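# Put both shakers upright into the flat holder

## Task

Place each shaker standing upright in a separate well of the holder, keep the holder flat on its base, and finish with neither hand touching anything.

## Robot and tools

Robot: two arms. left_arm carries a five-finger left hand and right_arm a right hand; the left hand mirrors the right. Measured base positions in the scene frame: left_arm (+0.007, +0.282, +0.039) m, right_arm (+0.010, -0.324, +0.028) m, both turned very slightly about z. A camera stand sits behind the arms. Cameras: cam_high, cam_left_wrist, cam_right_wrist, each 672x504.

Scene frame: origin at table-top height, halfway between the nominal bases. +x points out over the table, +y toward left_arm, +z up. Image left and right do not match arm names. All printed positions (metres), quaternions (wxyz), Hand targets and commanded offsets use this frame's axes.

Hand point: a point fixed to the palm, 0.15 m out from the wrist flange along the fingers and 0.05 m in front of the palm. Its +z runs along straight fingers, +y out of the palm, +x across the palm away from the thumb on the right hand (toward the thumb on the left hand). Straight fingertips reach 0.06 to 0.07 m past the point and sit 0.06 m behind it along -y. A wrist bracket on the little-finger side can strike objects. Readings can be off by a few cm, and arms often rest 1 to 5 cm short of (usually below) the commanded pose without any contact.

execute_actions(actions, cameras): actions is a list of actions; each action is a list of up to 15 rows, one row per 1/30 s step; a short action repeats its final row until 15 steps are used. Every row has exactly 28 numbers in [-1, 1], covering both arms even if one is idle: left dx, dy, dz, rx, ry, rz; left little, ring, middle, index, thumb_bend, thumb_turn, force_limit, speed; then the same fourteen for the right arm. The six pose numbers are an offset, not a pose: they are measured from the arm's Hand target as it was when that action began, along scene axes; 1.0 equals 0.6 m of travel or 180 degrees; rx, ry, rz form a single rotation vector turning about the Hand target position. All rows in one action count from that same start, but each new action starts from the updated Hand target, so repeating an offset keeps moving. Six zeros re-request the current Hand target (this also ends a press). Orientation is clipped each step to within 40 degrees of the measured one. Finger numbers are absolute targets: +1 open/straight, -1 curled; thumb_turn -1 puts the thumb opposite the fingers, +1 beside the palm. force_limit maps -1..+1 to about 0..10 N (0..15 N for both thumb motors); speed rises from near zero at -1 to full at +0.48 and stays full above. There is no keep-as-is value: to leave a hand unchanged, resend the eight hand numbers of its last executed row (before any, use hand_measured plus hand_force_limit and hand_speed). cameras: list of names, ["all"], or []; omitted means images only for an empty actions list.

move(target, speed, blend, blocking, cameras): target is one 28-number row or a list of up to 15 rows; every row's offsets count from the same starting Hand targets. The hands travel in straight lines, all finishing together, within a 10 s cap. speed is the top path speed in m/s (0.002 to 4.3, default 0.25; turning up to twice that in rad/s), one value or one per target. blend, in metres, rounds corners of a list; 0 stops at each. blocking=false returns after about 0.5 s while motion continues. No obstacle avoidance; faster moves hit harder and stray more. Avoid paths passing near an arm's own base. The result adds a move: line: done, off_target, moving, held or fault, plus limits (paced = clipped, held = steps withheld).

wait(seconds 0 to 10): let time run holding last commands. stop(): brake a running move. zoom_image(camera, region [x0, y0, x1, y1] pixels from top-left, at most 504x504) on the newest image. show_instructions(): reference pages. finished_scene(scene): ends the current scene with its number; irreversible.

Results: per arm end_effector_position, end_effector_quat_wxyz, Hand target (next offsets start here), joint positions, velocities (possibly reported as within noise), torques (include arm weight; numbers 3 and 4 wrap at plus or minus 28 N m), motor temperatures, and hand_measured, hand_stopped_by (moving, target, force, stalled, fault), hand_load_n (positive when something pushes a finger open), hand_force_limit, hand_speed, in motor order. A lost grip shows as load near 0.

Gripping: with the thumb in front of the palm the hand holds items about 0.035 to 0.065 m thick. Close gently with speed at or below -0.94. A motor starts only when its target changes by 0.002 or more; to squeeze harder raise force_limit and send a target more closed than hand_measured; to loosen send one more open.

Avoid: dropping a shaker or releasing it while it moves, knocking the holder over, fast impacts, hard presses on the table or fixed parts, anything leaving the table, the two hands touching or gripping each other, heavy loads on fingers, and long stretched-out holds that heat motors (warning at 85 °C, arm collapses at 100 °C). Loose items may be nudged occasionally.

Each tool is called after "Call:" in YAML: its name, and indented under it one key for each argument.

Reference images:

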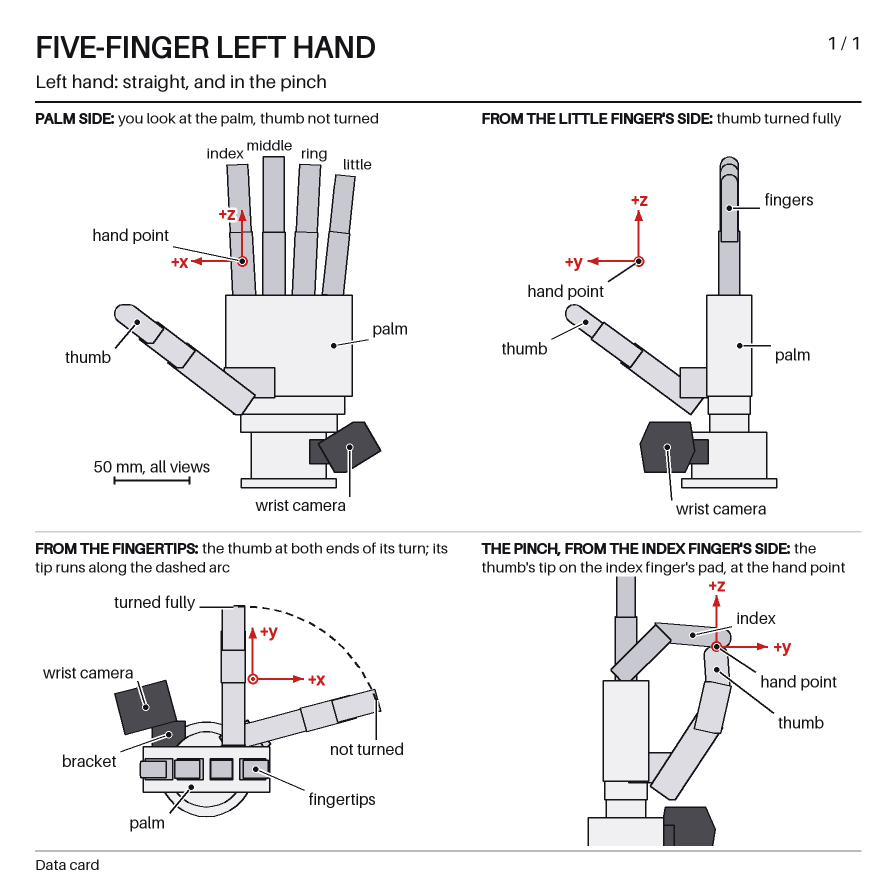

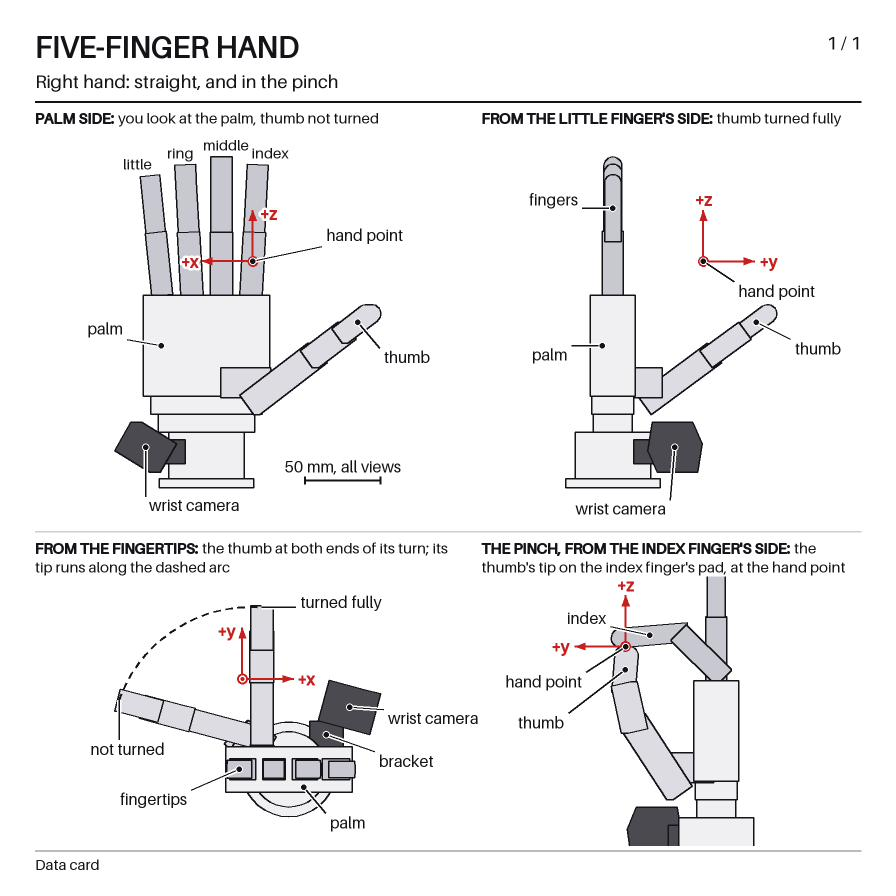

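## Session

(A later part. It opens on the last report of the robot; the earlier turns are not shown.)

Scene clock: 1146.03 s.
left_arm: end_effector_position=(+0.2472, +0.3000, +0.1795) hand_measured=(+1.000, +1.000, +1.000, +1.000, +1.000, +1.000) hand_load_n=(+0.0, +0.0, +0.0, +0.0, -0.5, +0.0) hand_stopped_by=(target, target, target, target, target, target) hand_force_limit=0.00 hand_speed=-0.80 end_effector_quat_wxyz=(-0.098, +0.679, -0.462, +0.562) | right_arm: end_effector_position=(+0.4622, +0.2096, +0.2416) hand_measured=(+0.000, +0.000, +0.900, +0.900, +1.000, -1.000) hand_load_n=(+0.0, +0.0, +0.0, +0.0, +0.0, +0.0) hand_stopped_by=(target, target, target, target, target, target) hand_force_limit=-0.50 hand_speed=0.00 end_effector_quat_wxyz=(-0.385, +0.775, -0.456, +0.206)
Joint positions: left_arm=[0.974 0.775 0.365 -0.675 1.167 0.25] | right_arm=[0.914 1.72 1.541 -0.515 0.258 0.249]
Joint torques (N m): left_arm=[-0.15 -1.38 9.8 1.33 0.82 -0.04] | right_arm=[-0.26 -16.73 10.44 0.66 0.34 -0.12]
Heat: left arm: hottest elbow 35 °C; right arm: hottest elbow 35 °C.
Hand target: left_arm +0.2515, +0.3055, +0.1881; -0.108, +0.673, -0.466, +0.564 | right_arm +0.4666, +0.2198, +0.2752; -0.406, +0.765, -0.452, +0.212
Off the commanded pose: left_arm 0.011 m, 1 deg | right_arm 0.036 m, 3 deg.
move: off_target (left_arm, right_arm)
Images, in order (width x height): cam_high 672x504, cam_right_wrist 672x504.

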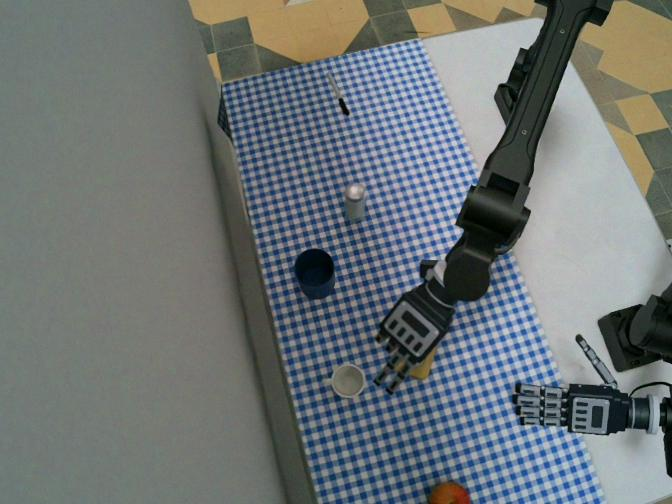

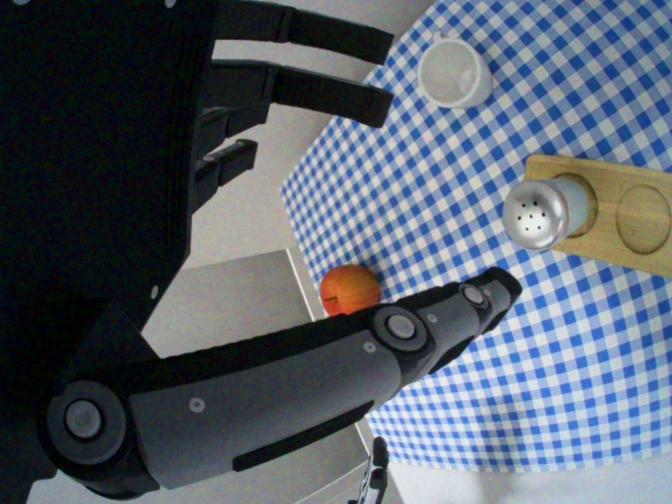

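Call:
move:
  target: [0,0,0,0,0,0,1,1,1,1,1,1,0,-0.8,0.019,-0.613,-0.109,-0.0146,0.0078,-0.0633,0,0,0.7,0.7,1,-1,-0.5,0]
  cameras: ["cam_right_wrist","cam_high"]
  speed: 0.2

Call:
zoom_image:
  camera: "cam_high"
  region: [360, 270, 480, 390]

Call:
zoom_image:
  camera: "cam_high"
  region: [300, 130, 440, 250]

Scene clock: 1290.30 s.
left_arm: end_effector_position=(+0.2472, +0.3000, +0.1795) hand_measured=(+1.000, +1.000, +1.000, +1.000, +1.000, +1.000) hand_load_n=(+0.0, +0.0, +0.0, -0.5, +0.0, -0.5) hand_stopped_by=(target, target, target, target, target, target) hand_force_limit=0.00 hand_speed=-0.80 end_effector_quat_wxyz=(-0.098, +0.679, -0.462, +0.562) | right_arm: end_effector_position=(+0.4714, -0.1488, +0.1966) hand_measured=(+0.000, +0.000, +0.700, +0.700, +1.000, -1.000) hand_load_n=(+0.0, +0.0, +0.0, +0.0, +0.0, +0.0) hand_stopped_by=(target, target, target, target, target, target) hand_force_limit=-0.50 hand_speed=0.00 end_effector_quat_wxyz=(-0.342, +0.732, -0.539, +0.238)
Joint positions: left_arm=[0.974 0.775 0.365 -0.675 1.167 0.25] | right_arm=[0.325 1.25 0.923 -0.384 -0.03 0.001]
Joint torques (N m): left_arm=[-0.15 -0.67 9.88 1.4 0.84 -0.06] | right_arm=[-1.14 -9.52 6.8 2.26 -0.07 -0.17]
Heat: left arm: hottest elbow 36 °C; right arm: hottest elbow 38 °C.
Hand target: left_arm +0.2515, +0.3055, +0.1881; -0.108, +0.673, -0.466, +0.564 | right_arm +0.4780, -0.1480, +0.2099; -0.360, +0.728, -0.526, +0.252
Off the commanded pose: left_arm 0.011 m, 1 deg | right_arm 0.015 m, 3 deg.
move: off_target (left_arm, right_arm)
Images, in order (width x height): cam_high 672x504, cam_right_wrist 672x504.

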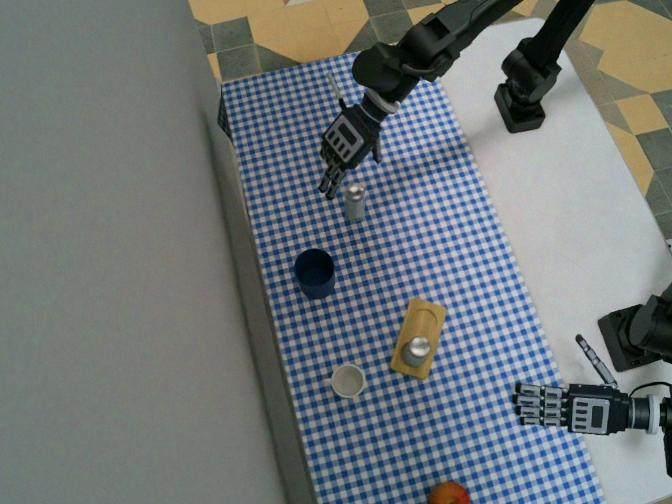

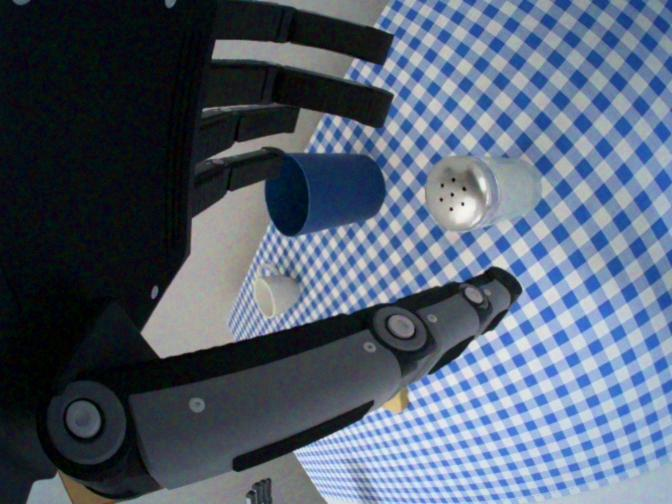

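Scaled by 4.200 from the camera's 672x504 image, which has a finer 960x720 frame.

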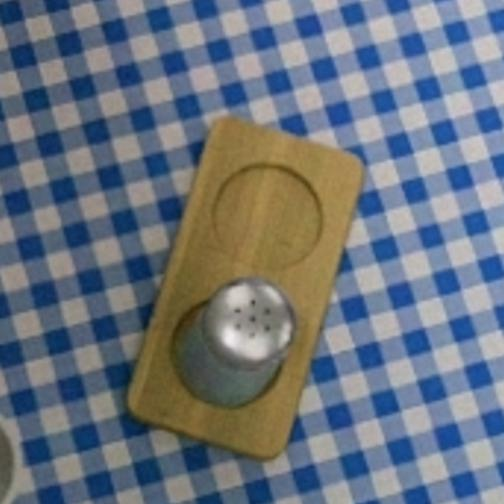

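Scaled by 3.600 from the camera's 672x504 image, which has a finer 960x720 frame.

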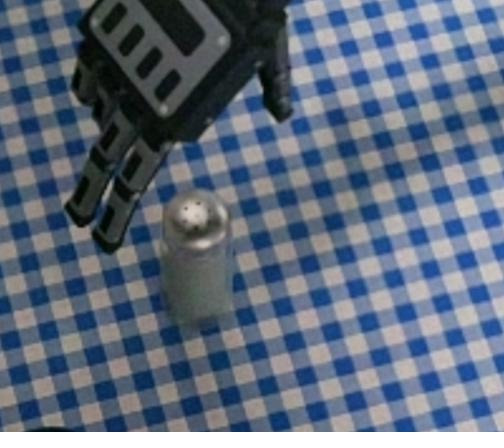

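Call:
move:
  target: [0,0,0,0,0,0,1,1,1,1,1,1,0,-0.8,0.025,-0.002,-0.115,0,0,0,0,0,0.7,0.7,1,-1,-0.5,0]
  cameras: ["cam_right_wrist","cam_high"]
  speed: 0.15

Scene clock: 1318.67 s.
left_arm: end_effector_position=(+0.2472, +0.3000, +0.1795) hand_measured=(+1.000, +1.000, +1.000, +1.000, +1.000, +1.000) hand_load_n=(+0.0, +0.0, +0.0, +0.0, +0.0, +0.0) hand_stopped_by=(target, target, target, target, target, target) hand_force_limit=0.00 hand_speed=-0.80 end_effector_quat_wxyz=(-0.098, +0.679, -0.462, +0.562) | right_arm: end_effector_position=(+0.4831, -0.1486, +0.1348) hand_measured=(+0.000, +0.000, +0.700, +0.700, +1.000, -1.000) hand_load_n=(+0.0, +0.0, +0.0, +0.0, +0.0, +0.0) hand_stopped_by=(target, target, target, target, target, target) hand_force_limit=-0.50 hand_speed=0.00 end_effector_quat_wxyz=(-0.348, +0.731, -0.535, +0.241)
Joint positions: left_arm=[0.974 0.775 0.365 -0.675 1.167 0.25] | right_arm=[0.316 1.352 0.829 -0.174 -0.041 -0.008]
Joint torques (N m): left_arm=[-0.15 -1.03 9.98 1.35 0.83 -0.05] | right_arm=[-1.2 -8.59 6.58 2.25 -0.1 -0.21]
Heat: left arm: hottest elbow 36 °C; right arm: hottest elbow 37 °C.
Hand target: left_arm +0.2515, +0.3055, +0.1881; -0.108, +0.673, -0.466, +0.564 | right_arm +0.4930, -0.1492, +0.1409; -0.360, +0.728, -0.526, +0.252
Off the commanded pose: left_arm 0.011 m, 1 deg | right_arm 0.012 m, 2 deg.
move: off_target (left_arm, right_arm)
Images, in order (width x height): cam_high 672x504, cam_right_wrist 672x504.

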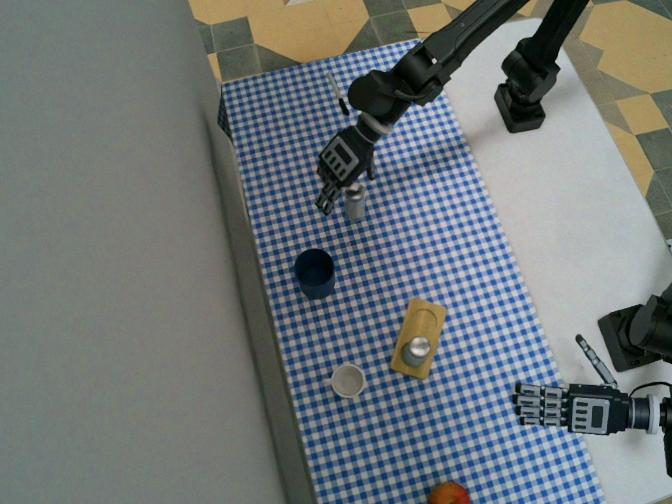

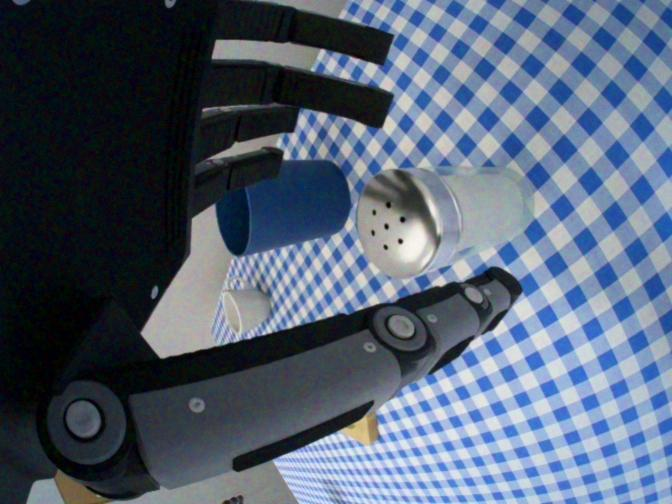

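Call:
move:
  target:
    - [0,0,0,0,0,0,1,1,1,1,1,1,0,-0.8,0.022,0.009,0,0,0,0,0,0,0.7,0.7,1,-1,-0.5,0]
    - [0,0,0,0,0,0,1,1,1,1,1,1,0,-0.8,0.022,0.009,-0.055,0,0,0,0,0,0.7,0.7,1,-1,-0.5,0]
  cameras: ["cam_right_wrist"]
  speed: 0.1

Scene clock: 1335.77 s.
left_arm: end_effector_position=(+0.2472, +0.3000, +0.1795) hand_measured=(+1.000, +1.000, +1.000, +1.000, +1.000, +1.000) hand_load_n=(+0.0, +0.0, +0.0, +0.0, +0.0, -0.5) hand_stopped_by=(target, target, target, target, target, target) hand_force_limit=0.00 hand_speed=-0.80 end_effector_quat_wxyz=(-0.098, +0.679, -0.462, +0.562) | right_arm: end_effector_position=(+0.4985, -0.1442, +0.1056) hand_measured=(+0.000, +0.000, +0.700, +0.700, +1.000, -1.000) hand_load_n=(+0.0, +0.0, +0.0, +0.0, +0.0, +0.0) hand_stopped_by=(target, target, target, target, target, target) hand_force_limit=-0.50 hand_speed=0.00 end_effector_quat_wxyz=(-0.351, +0.730, -0.534, +0.243)
Joint positions: left_arm=[0.974 0.775 0.365 -0.675 1.167 0.25] | right_arm=[0.316 1.439 0.822 -0.072 -0.041 -0.008]
Joint torques (N m): left_arm=[-0.32 -1.44 9.92 1.43 0.82 -0.05] | right_arm=[-1.14 -9.05 6.12 2.25 0.01 -0.17]
Heat: left arm: hottest elbow 36 °C; right arm: hottest elbow 36 °C.
Hand target: left_arm +0.2515, +0.3055, +0.1881; -0.108, +0.673, -0.466, +0.564 | right_arm +0.5062, -0.1438, +0.1078; -0.360, +0.728, -0.526, +0.252
Off the commanded pose: left_arm 0.011 m, 1 deg | right_arm 0.008 m, 2 deg.
move: off_target (left_arm)
Images, in order (width x height): cam_right_wrist 672x504.

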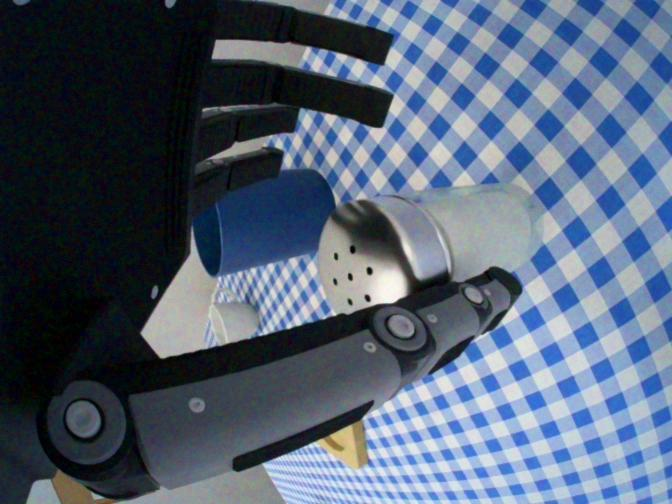

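Call:
move:
  target: [0,0,0,0,0,0,1,1,1,1,1,1,0,-0.8,-0.018,-0.007,0,0,0,0,0,0,0.7,0.7,1,-1,-0.5,0]
  cameras: ["cam_right_wrist"]
  speed: 0.1

Scene clock: 1342.87 s.
left_arm: end_effector_position=(+0.2472, +0.3000, +0.1795) hand_measured=(+1.000, +1.000, +1.000, +1.000, +1.000, +1.000) hand_load_n=(-0.5, +0.0, +0.0, +0.5, +0.0, -0.5) hand_stopped_by=(target, target, target, target, target, target) hand_force_limit=0.00 hand_speed=-0.80 end_effector_quat_wxyz=(-0.098, +0.679, -0.462, +0.562) | right_arm: end_effector_position=(+0.4864, -0.1476, +0.0940) hand_measured=(+0.000, +0.000, +0.700, +0.700, +1.000, -1.000) hand_load_n=(+0.0, +0.0, +0.0, +0.0, +0.0, +0.0) hand_stopped_by=(target, target, target, target, target, target) hand_force_limit=-0.50 hand_speed=0.00 end_effector_quat_wxyz=(-0.342, +0.734, -0.537, +0.237)
Joint positions: left_arm=[0.974 0.775 0.365 -0.675 1.167 0.25] | right_arm=[0.316 1.435 0.793 -0.072 -0.041 -0.008]
Joint torques (N m): left_arm=[0.03 -1.08 9.89 1.37 0.84 -0.07] | right_arm=[-1.03 -10.99 5.81 2.3 -0.05 -0.18]
Heat: left arm: hottest elbow 36 °C; right arm: hottest elbow 36 °C.
Hand target: left_arm +0.2515, +0.3055, +0.1881; -0.108, +0.673, -0.466, +0.564 | right_arm +0.4954, -0.1480, +0.1079; -0.360, +0.728, -0.526, +0.252
Off the commanded pose: left_arm 0.011 m, 1 deg | right_arm 0.017 m, 3 deg.
move: off_target (left_arm, right_arm)
Images, in order (width x height): cam_right_wrist 672x504.

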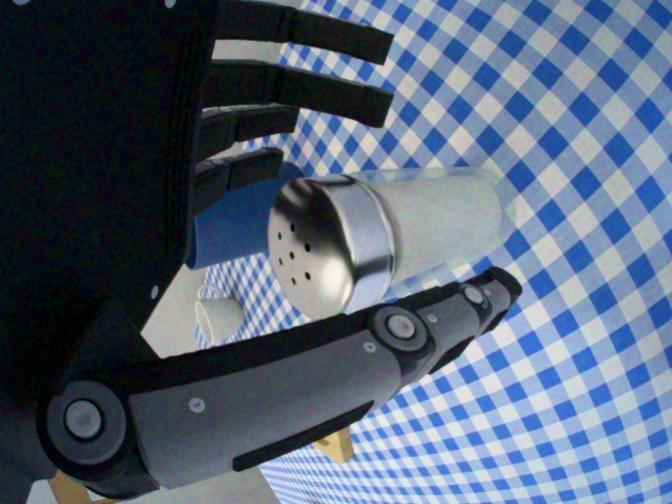

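Call:
move:
  target:
    - [0,0,0,0,0,0,1,1,1,1,1,1,0,-0.8,0.012,0.008,-0.02,0,0,0,0,0,0.7,0.7,1,-1,-0.5,0]
    - [0,0,0,0,0,0,1,1,1,1,1,1,0,-0.8,0.012,0.008,-0.060,0,0,0,0,0,0.7,0.7,1,-1,-0.5,0]
  cameras: ["cam_right_wrist"]
  speed: 0.1

Scene clock: 1355.00 s.
left_arm: end_effector_position=(+0.2472, +0.3000, +0.1795) hand_measured=(+1.000, +1.000, +1.000, +1.000, +1.000, +1.000) hand_load_n=(+0.0, +0.0, +0.0, +0.0, +0.0, +0.0) hand_stopped_by=(target, target, target, target, target, target) hand_force_limit=0.00 hand_speed=-0.80 end_effector_quat_wxyz=(-0.098, +0.679, -0.462, +0.562) | right_arm: end_effector_position=(+0.4948, -0.1450, +0.0686) hand_measured=(+0.000, +0.000, +0.700, +0.700, +1.000, -1.000) hand_load_n=(+0.0, +0.0, +0.0, +0.0, +0.0, +0.0) hand_stopped_by=(target, target, target, target, target, target) hand_force_limit=-0.50 hand_speed=0.00 end_effector_quat_wxyz=(-0.350, +0.731, -0.534, +0.242)
Joint positions: left_arm=[0.974 0.775 0.365 -0.675 1.167 0.25] | right_arm=[0.316 1.504 0.77 0.042 -0.043 -0.01]
Joint torques (N m): left_arm=[-0.56 -0.85 9.85 1.37 0.83 -0.06] | right_arm=[-0.56 -9.47 5.64 2.24 0.11 -0.17]
Heat: left arm: hottest elbow 36 °C; right arm: hottest elbow 36 °C.
Hand target: left_arm +0.2515, +0.3055, +0.1881; -0.108, +0.673, -0.466, +0.564 | right_arm +0.5025, -0.1432, +0.0718; -0.360, +0.728, -0.526, +0.252
Off the commanded pose: left_arm 0.011 m, 1 deg | right_arm 0.009 m, 2 deg.
move: off_target (left_arm)
Images, in order (width x height): cam_right_wrist 672x504.

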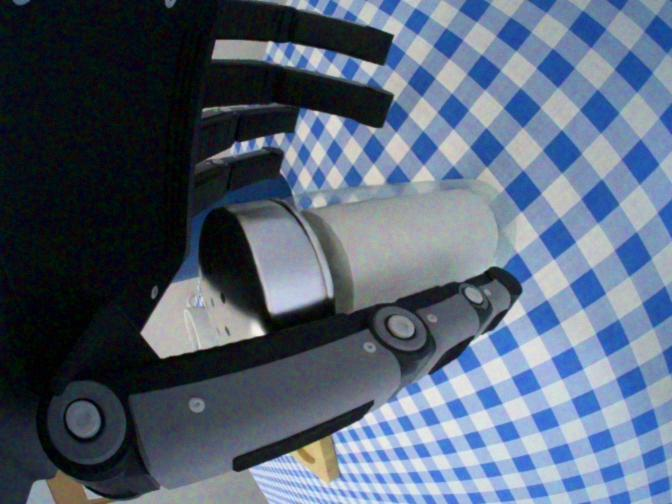

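Call:
move:
  target:
    - [0,0,0,0,0,0,1,1,1,1,1,1,0,-0.8,0.001,0.002,-0.018,0,0,0,0,0,0.7,0.7,1,-1,-0.5,0]
    - [0,0,0,0,0,0,1,1,1,1,1,1,0,-0.8,0.001,0.002,-0.018,0,0,0,0,0,-0.5,-0.5,0.4,-1,-0.5,-0.85]
  cameras: ["cam_right_wrist","cam_high"]
  speed: 0.1

Scene clock: 1364.83 s.
left_arm: end_effector_position=(+0.2472, +0.3000, +0.1795) hand_measured=(+1.000, +1.000, +1.000, +1.000, +1.000, +1.000) hand_load_n=(+0.0, +0.0, +0.0, +0.0, +0.5, +0.0) hand_stopped_by=(target, target, target, target, target, target) hand_force_limit=0.00 hand_speed=-0.80 end_effector_quat_wxyz=(-0.098, +0.679, -0.462, +0.562) | right_arm: end_effector_position=(+0.4950, -0.1437, +0.0594) hand_measured=(+0.000, +0.000, -0.132, -0.160, +0.882, -1.000) hand_load_n=(+0.0, -0.5, +5.5, +5.5, +5.0, +1.0) hand_stopped_by=(target, target, force, force, force, target) hand_force_limit=-0.50 hand_speed=-0.85 end_effector_quat_wxyz=(-0.353, +0.731, -0.532, +0.241)
Joint positions: left_arm=[0.974 0.775 0.365 -0.675 1.167 0.25] | right_arm=[0.316 1.525 0.761 0.076 -0.049 -0.01]
Joint torques (N m): left_arm=[-0.32 -0.97 9.89 1.42 0.83 -0.05] | right_arm=[-0.67 -8.88 5.57 2.39 0.17 -0.12]
Heat: left arm: hottest elbow 36 °C; right arm: hottest elbow 35 °C.
Hand target: left_arm +0.2515, +0.3055, +0.1881; -0.108, +0.673, -0.466, +0.564 | right_arm +0.5033, -0.1420, +0.0612; -0.360, +0.728, -0.526, +0.252
Off the commanded pose: left_arm 0.011 m, 1 deg | right_arm 0.008 m, 2 deg.
move: off_target (left_arm)
Images, in order (width x height): cam_high 672x504, cam_right_wrist 672x504.

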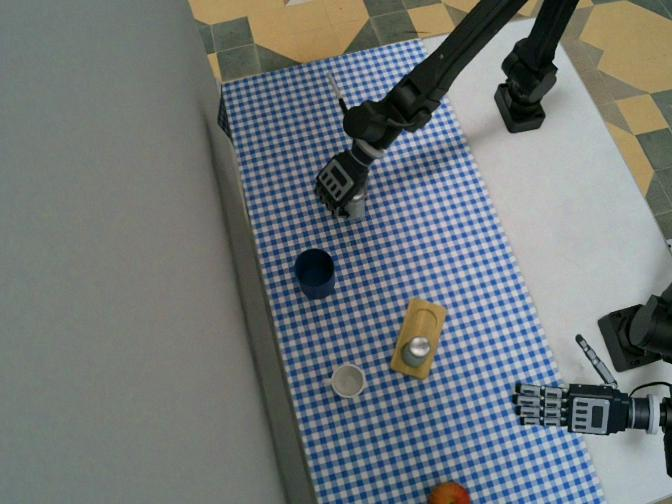

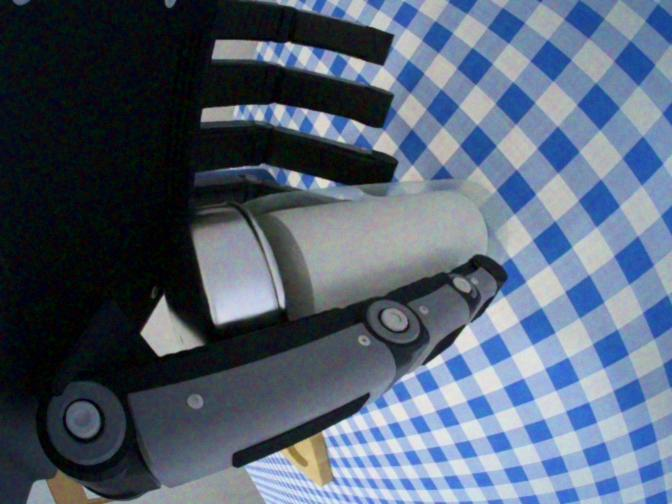

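Call:
move:
  target:
    - [0,0,0,0,0,0,1,1,1,1,1,1,0,-0.8,0,0,0.25,0,0,0,0,0,-0.5,-0.5,0.4,-1,-0.5,-0.85]
    - [0,0,0,0,0,0,1,1,1,1,1,1,0,-0.8,-0.112,0.462,0.28,0,0,-0.137,0,0,-0.5,-0.5,0.4,-1,-0.5,-0.85]
  blend: [0.04,0]
  cameras: ["cam_right_wrist","cam_high"]
  speed: 0.15

Call:
zoom_image:
  camera: "cam_high"
  region: [360, 270, 480, 390]

Scene clock: 1410.10 s.
left_arm: end_effector_position=(+0.2472, +0.3000, +0.1795) hand_measured=(+1.000, +1.000, +1.000, +1.000, +1.000, +1.000) hand_load_n=(+0.0, +0.0, +0.0, +0.0, +0.0, +0.0) hand_stopped_by=(target, target, target, target, target, target) hand_force_limit=0.00 hand_speed=-0.80 end_effector_quat_wxyz=(-0.098, +0.679, -0.462, +0.562) | right_arm: end_effector_position=(+0.4214, +0.1198, +0.1956) hand_measured=(+0.000, +0.000, -0.132, -0.160, +0.882, -1.000) hand_load_n=(+0.0, +0.0, +5.0, +5.0, +5.5, +0.5) hand_stopped_by=(target, target, force, force, force, target) hand_force_limit=-0.50 hand_speed=-0.85 end_effector_quat_wxyz=(-0.269, +0.622, -0.660, +0.325)
Joint positions: left_arm=[0.974 0.775 0.365 -0.675 1.167 0.25] | right_arm=[0.999 1.649 1.39 -0.806 0.744 0.821]
Joint torques (N m): left_arm=[-0.15 -1.32 9.84 1.43 0.84 -0.05] | right_arm=[-0.44 -14.21 10.99 0.43 0.94 0.1]
Heat: left arm: hottest elbow 36 °C; right arm: hottest elbow 34 °C.
Hand target: left_arm +0.2515, +0.3055, +0.1881; -0.108, +0.673, -0.466, +0.564 | right_arm +0.4360, +0.1352, +0.2291; -0.298, +0.599, -0.669, +0.323
Off the commanded pose: left_arm 0.011 m, 1 deg | right_arm 0.040 m, 4 deg.
move: off_target (left_arm, right_arm)
Images, in order (width x height): cam_high 672x504, cam_right_wrist 672x504.

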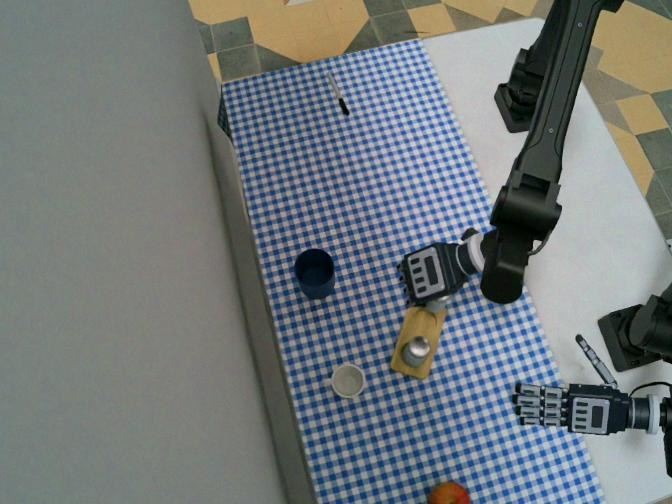

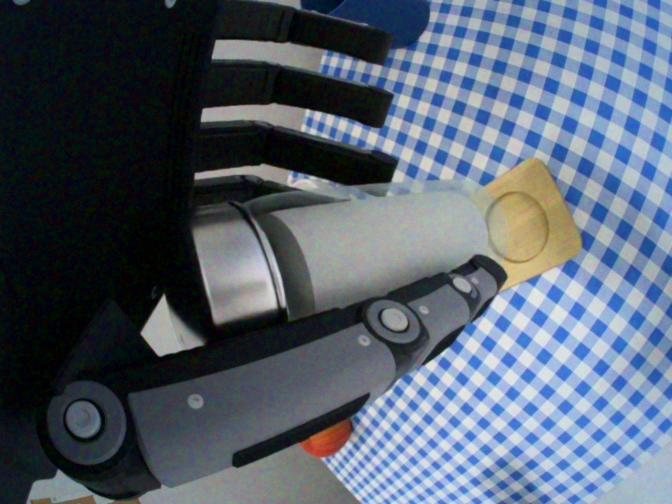

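Scaled by 4.200 from the camera's 672x504 image, which has a finer 960x720 frame.

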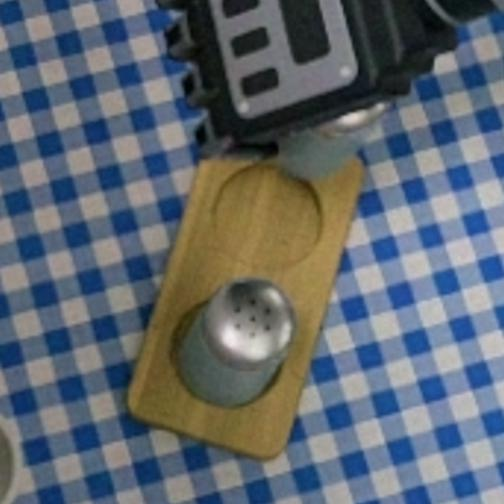

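Call:
move:
  target: [0,0,0,0,0,0,1,1,1,1,1,1,0,-0.8,0.013,0.005,-0.12,0.022,-0.0072,0,0,0,-0.5,-0.5,0.4,-1,-0.5,-0.85]
  cameras: ["cam_right_wrist","cam_high"]
  speed: 0.12

Call:
zoom_image:
  camera: "cam_high"
  region: [360, 270, 480, 390]

Scene clock: 1432.67 s.
left_arm: end_effector_position=(+0.2472, +0.3000, +0.1795) hand_measured=(+1.000, +1.000, +1.000, +1.000, +1.000, +1.000) hand_load_n=(+0.0, +0.0, +0.0, +0.0, +0.0, +0.0) hand_stopped_by=(target, target, target, target, target, target) hand_force_limit=0.00 hand_speed=-0.80 end_effector_quat_wxyz=(-0.098, +0.679, -0.462, +0.562) | right_arm: end_effector_position=(+0.4310, +0.1288, +0.1358) hand_measured=(+0.000, +0.000, -0.132, -0.160, +0.882, -1.000) hand_load_n=(+0.0, +0.0, +5.0, +5.0, +5.5, +0.5) hand_stopped_by=(target, target, force, force, force, target) hand_force_limit=-0.50 hand_speed=-0.85 end_effector_quat_wxyz=(-0.295, +0.608, -0.667, +0.313)
Joint positions: left_arm=[0.974 0.775 0.365 -0.675 1.167 0.25] | right_arm=[0.99 1.704 1.277 -0.578 0.729 0.824]
Joint torques (N m): left_arm=[-0.21 -0.91 10 1.37 0.8 -0.08] | right_arm=[-1.2 -15.44 7.09 2 0.44 0.11]
Heat: left arm: hottest elbow 36 °C; right arm: hottest elbow 36 °C.
Hand target: left_arm +0.2515, +0.3055, +0.1881; -0.108, +0.673, -0.466, +0.564 | right_arm +0.4438, +0.1382, +0.1572; +0.326, -0.585, +0.677, -0.307
Off the commanded pose: left_arm 0.011 m, 1 deg | right_arm 0.027 m, 5 deg.
move: off_target (left_arm, right_arm)
Images, in order (width x height): cam_high 672x504, cam_right_wrist 672x504.

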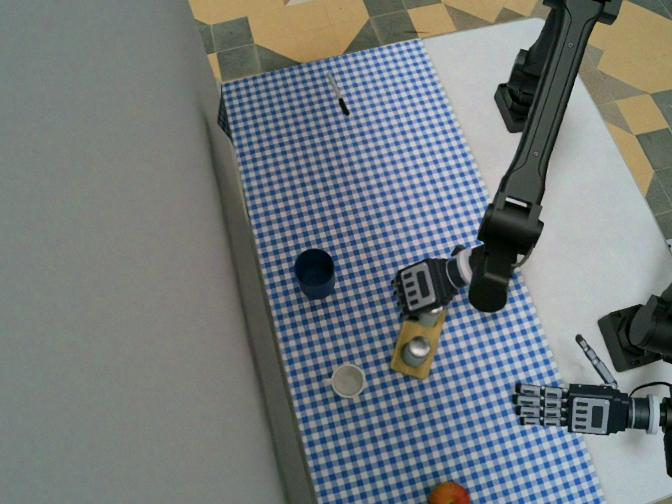

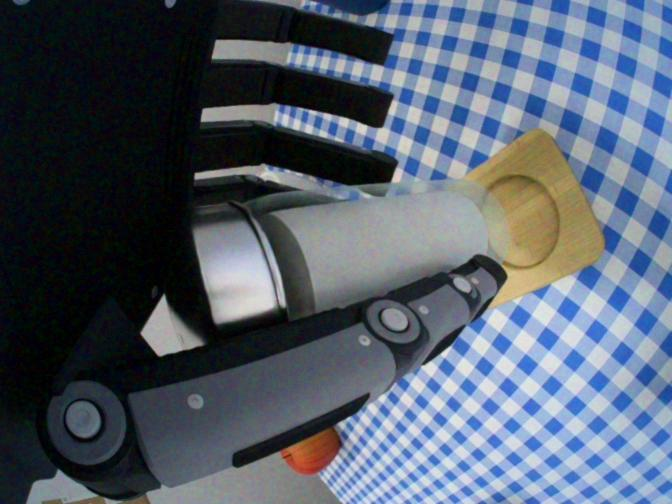

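Scaled by 4.200 from the camera's 672x504 image, which has a finer 960x720 frame.

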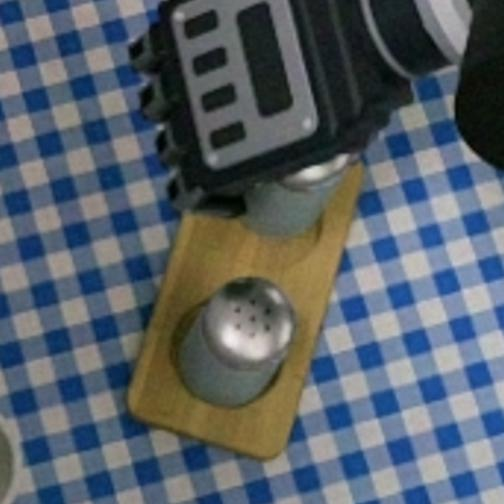

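Call:
move:
  target: [0,0,0,0,0,0,1,1,1,1,1,1,0,-0.8,-0.004,-0.013,-0.06,0,0,0,0,0,-0.5,-0.5,0.4,-1,-0.5,-0.85]
  cameras: ["cam_right_wrist","cam_high"]
  speed: 0.12

Call:
zoom_image:
  camera: "cam_high"
  region: [360, 270, 480, 390]

Call:
zoom_image:
  camera: "cam_right_wrist"
  region: [400, 120, 660, 320]

Scene clock: 1453.60 s.
left_arm: end_effector_position=(+0.2472, +0.3000, +0.1795) hand_measured=(+1.000, +1.000, +1.000, +1.000, +1.000, +1.000) hand_load_n=(+0.0, +0.0, +0.0, +0.0, +0.0, -0.5) hand_stopped_by=(target, target, target, target, target, target) hand_force_limit=0.00 hand_speed=-0.80 end_effector_quat_wxyz=(-0.098, +0.679, -0.462, +0.562) | right_arm: end_effector_position=(+0.4292, +0.1217, +0.1055) hand_measured=(+0.000, +0.000, -0.132, -0.160, +0.882, -1.000) hand_load_n=(+0.0, +0.0, +5.0, +4.5, +5.5, +0.5) hand_stopped_by=(target, target, force, force, force, target) hand_force_limit=-0.50 hand_speed=-0.85 end_effector_quat_wxyz=(-0.300, +0.604, -0.669, +0.312)
Joint positions: left_arm=[0.974 0.775 0.365 -0.675 1.167 0.25] | right_arm=[0.985 1.719 1.204 -0.477 0.727 0.824]
Joint torques (N m): left_arm=[-0.09 -0.85 9.99 1.4 0.82 -0.06] | right_arm=[-1.26 -14.62 6.79 2.1 0.42 0.03]
Heat: left arm: hottest elbow 36 °C; right arm: hottest elbow 36 °C.
Hand target: left_arm +0.2515, +0.3055, +0.1881; -0.108, +0.673, -0.466, +0.564 | right_arm +0.4415, +0.1304, +0.1211; +0.326, -0.585, +0.677, -0.307
Off the commanded pose: left_arm 0.011 m, 1 deg | right_arm 0.022 m, 4 deg.
move: off_target (left_arm, right_arm)
Images, in order (width x height): cam_high 672x504, cam_right_wrist 672x504.

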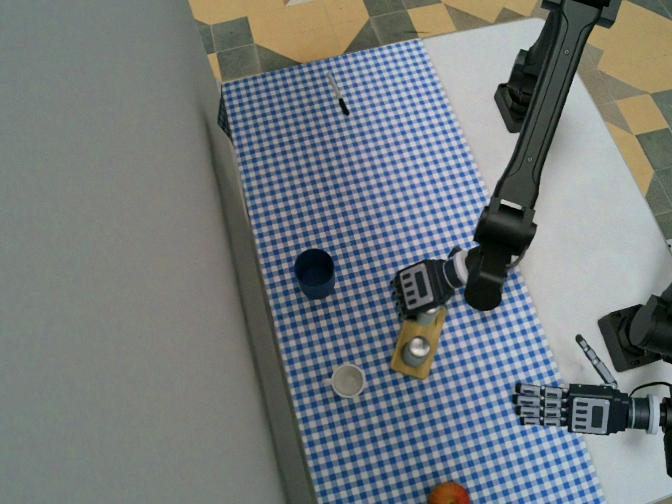

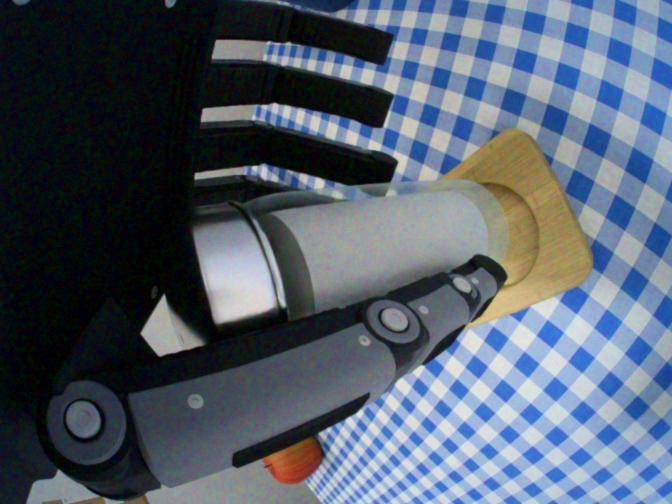

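Scaled by 4.200 from the camera's 672x504 image, which has a finer 960x720 frame.

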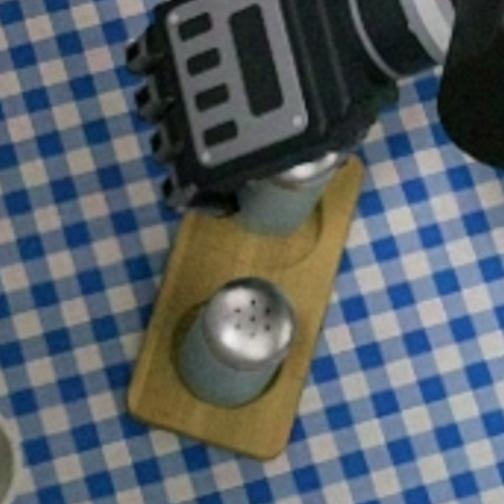

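Scaled by 1.938 from the camera's 672x504 image, which has a finer 960x720 frame.

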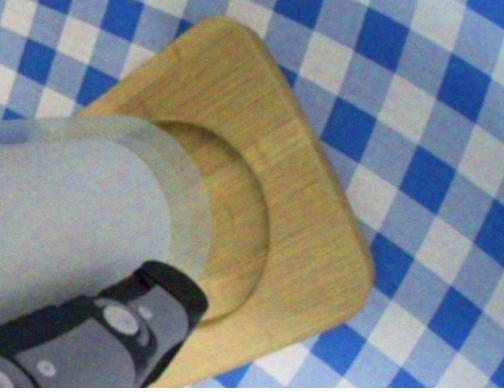

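Call:
move:
  target: [0,0,0,0,0,0,1,1,1,1,1,1,0,-0.8,0,0,-0.03,0,0,0,0,0,-0.5,-0.5,0.4,-1,-0.5,-0.85]
  cameras: ["cam_right_wrist","cam_high"]
  speed: 0.12

Call:
zoom_image:
  camera: "cam_high"
  region: [380, 280, 460, 350]

Call:
zoom_image:
  camera: "cam_right_wrist"
  region: [400, 120, 660, 320]

Scene clock: 1488.33 s.
left_arm: end_effector_position=(+0.2472, +0.3000, +0.1795) hand_measured=(+1.000, +1.000, +1.000, +1.000, +1.000, +1.000) hand_load_n=(+0.0, +0.0, +0.0, +0.0, +0.0, +0.0) hand_stopped_by=(target, target, target, target, target, target) hand_force_limit=0.00 hand_speed=-0.80 end_effector_quat_wxyz=(-0.098, +0.679, -0.462, +0.562) | right_arm: end_effector_position=(+0.4289, +0.1218, +0.0880) hand_measured=(+0.000, +0.000, -0.132, -0.160, +0.882, -1.000) hand_load_n=(+0.0, +0.0, +5.0, +5.0, +5.5, +1.0) hand_stopped_by=(target, target, force, force, force, target) hand_force_limit=-0.50 hand_speed=-0.85 end_effector_quat_wxyz=(-0.301, +0.604, -0.669, +0.311)
Joint positions: left_arm=[0.974 0.775 0.365 -0.675 1.167 0.25] | right_arm=[0.985 1.742 1.182 -0.43 0.726 0.824]
Joint torques (N m): left_arm=[-0.15 -1.61 9.91 1.35 0.81 -0.03] | right_arm=[-1.38 -14.8 6.58 1.94 0.45 0.05]
Heat: left arm: hottest elbow 36 °C; right arm: hottest elbow 35 °C.
Hand target: left_arm +0.2515, +0.3055, +0.1881; -0.108, +0.673, -0.466, +0.564 | right_arm +0.4415, +0.1303, +0.1031; +0.326, -0.585, +0.677, -0.307
Off the commanded pose: left_arm 0.011 m, 1 deg | right_arm 0.021 m, 4 deg.
move: off_target (left_arm, right_arm)
Images, in order (width x height): cam_high 672x504, cam_right_wrist 672x504.

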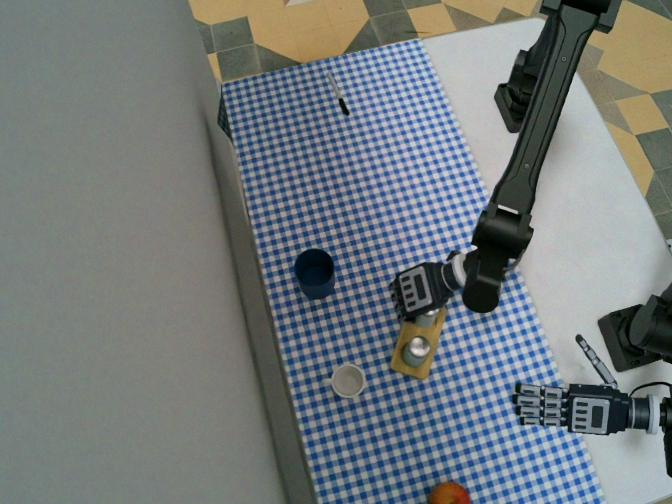

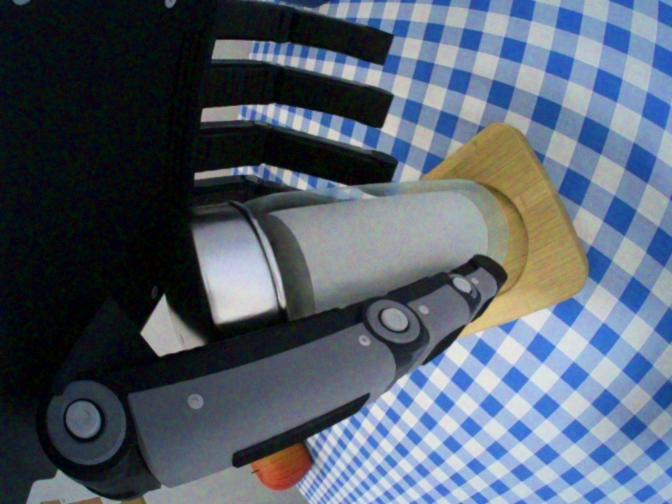

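Scaled by 6.300 from the camera's 672x504 image, which has a finer 960x720 frame.

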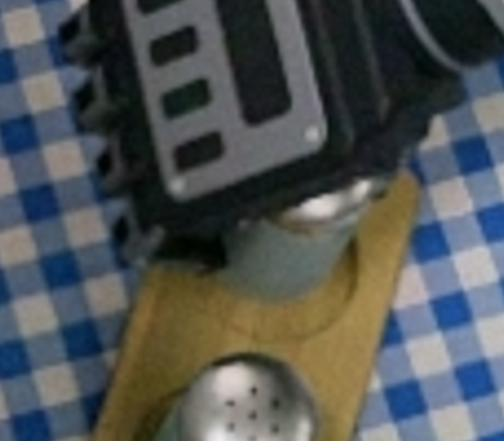

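Scaled by 1.938 from the camera's 672x504 image, which has a finer 960x720 frame.

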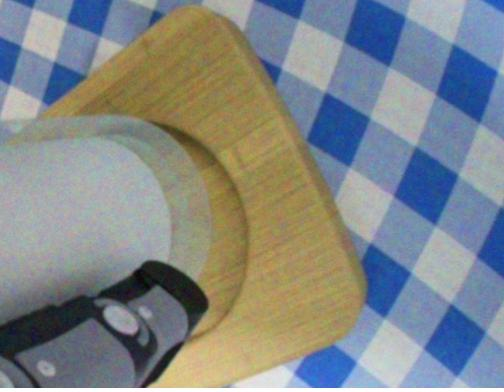

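Call:
move:
  target: [0,0,0,0,0,0,1,1,1,1,1,1,0,-0.8,0,0,-0.03,0,0,0,0,0,-0.5,-0.5,0.4,-1,-0.5,-0.85]
  cameras: ["cam_right_wrist","cam_high"]
  speed: 0.06

Call:
zoom_image:
  camera: "cam_high"
  region: [380, 280, 460, 350]

Call:
zoom_image:
  camera: "cam_right_wrist"
  region: [400, 120, 660, 320]

Scene clock: 1507.50 s.
left_arm: end_effector_position=(+0.2472, +0.3000, +0.1795) hand_measured=(+1.000, +1.000, +1.000, +1.000, +1.000, +1.000) hand_load_n=(+0.0, +0.0, +0.0, +0.0, +0.0, +0.0) hand_stopped_by=(target, target, target, target, target, target) hand_force_limit=0.00 hand_speed=-0.80 end_effector_quat_wxyz=(-0.098, +0.679, -0.462, +0.562) | right_arm: end_effector_position=(+0.4295, +0.1232, +0.0734) hand_measured=(+0.000, +0.000, -0.132, -0.160, +0.882, -1.000) hand_load_n=(+0.0, +0.0, +4.5, +5.0, +5.5, +1.0) hand_stopped_by=(target, target, force, force, force, target) hand_force_limit=-0.50 hand_speed=-0.85 end_effector_quat_wxyz=(-0.303, +0.603, -0.670, +0.310)
Joint positions: left_arm=[0.974 0.775 0.365 -0.675 1.167 0.25] | right_arm=[0.985 1.764 1.166 -0.386 0.724 0.826]
Joint torques (N m): left_arm=[-0.21 -1.32 9.91 1.33 0.83 -0.06] | right_arm=[-1.38 -14.56 6.22 1.99 0.53 0.06]
Heat: left arm: hottest elbow 36 °C; right arm: hottest elbow 34 °C.
Hand target: left_arm +0.2515, +0.3055, +0.1881; -0.108, +0.673, -0.466, +0.564 | right_arm +0.4415, +0.1304, +0.0851; +0.326, -0.585, +0.677, -0.307
Off the commanded pose: left_arm 0.011 m, 1 deg | right_arm 0.018 m, 3 deg.
move: off_target (left_arm, right_arm)
Images, in order (width x height): cam_high 672x504, cam_right_wrist 672x504.

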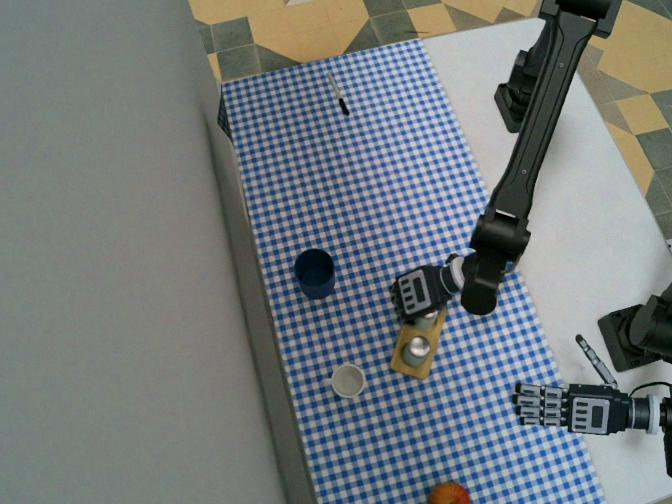

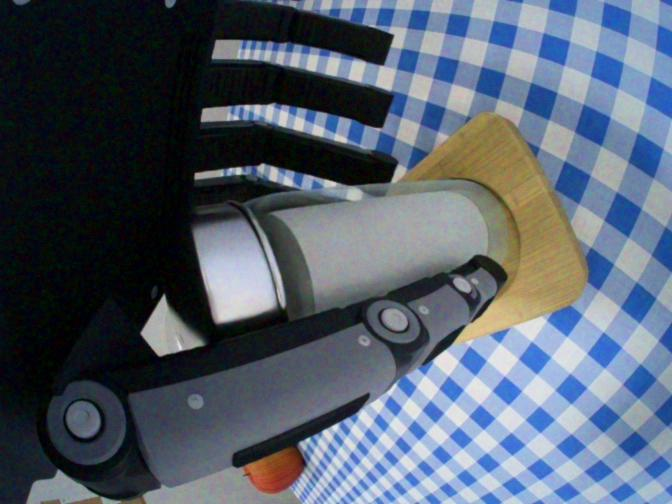

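Scaled by 6.300 from the camera's 672x504 image, which has a finer 960x720 frame.

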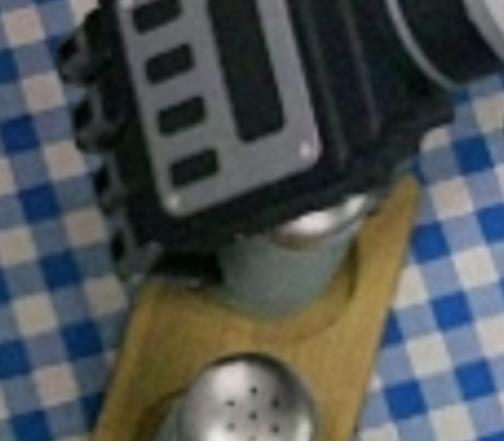

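Scaled by 1.938 from the camera's 672x504 image, which has a finer 960x720 frame.

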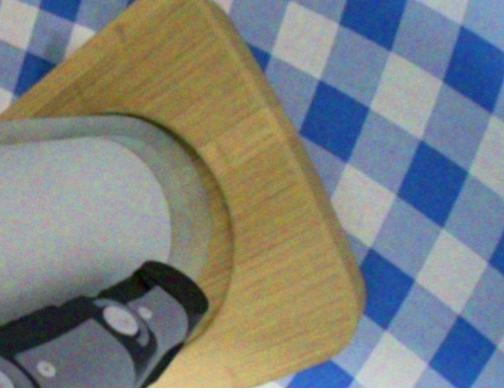

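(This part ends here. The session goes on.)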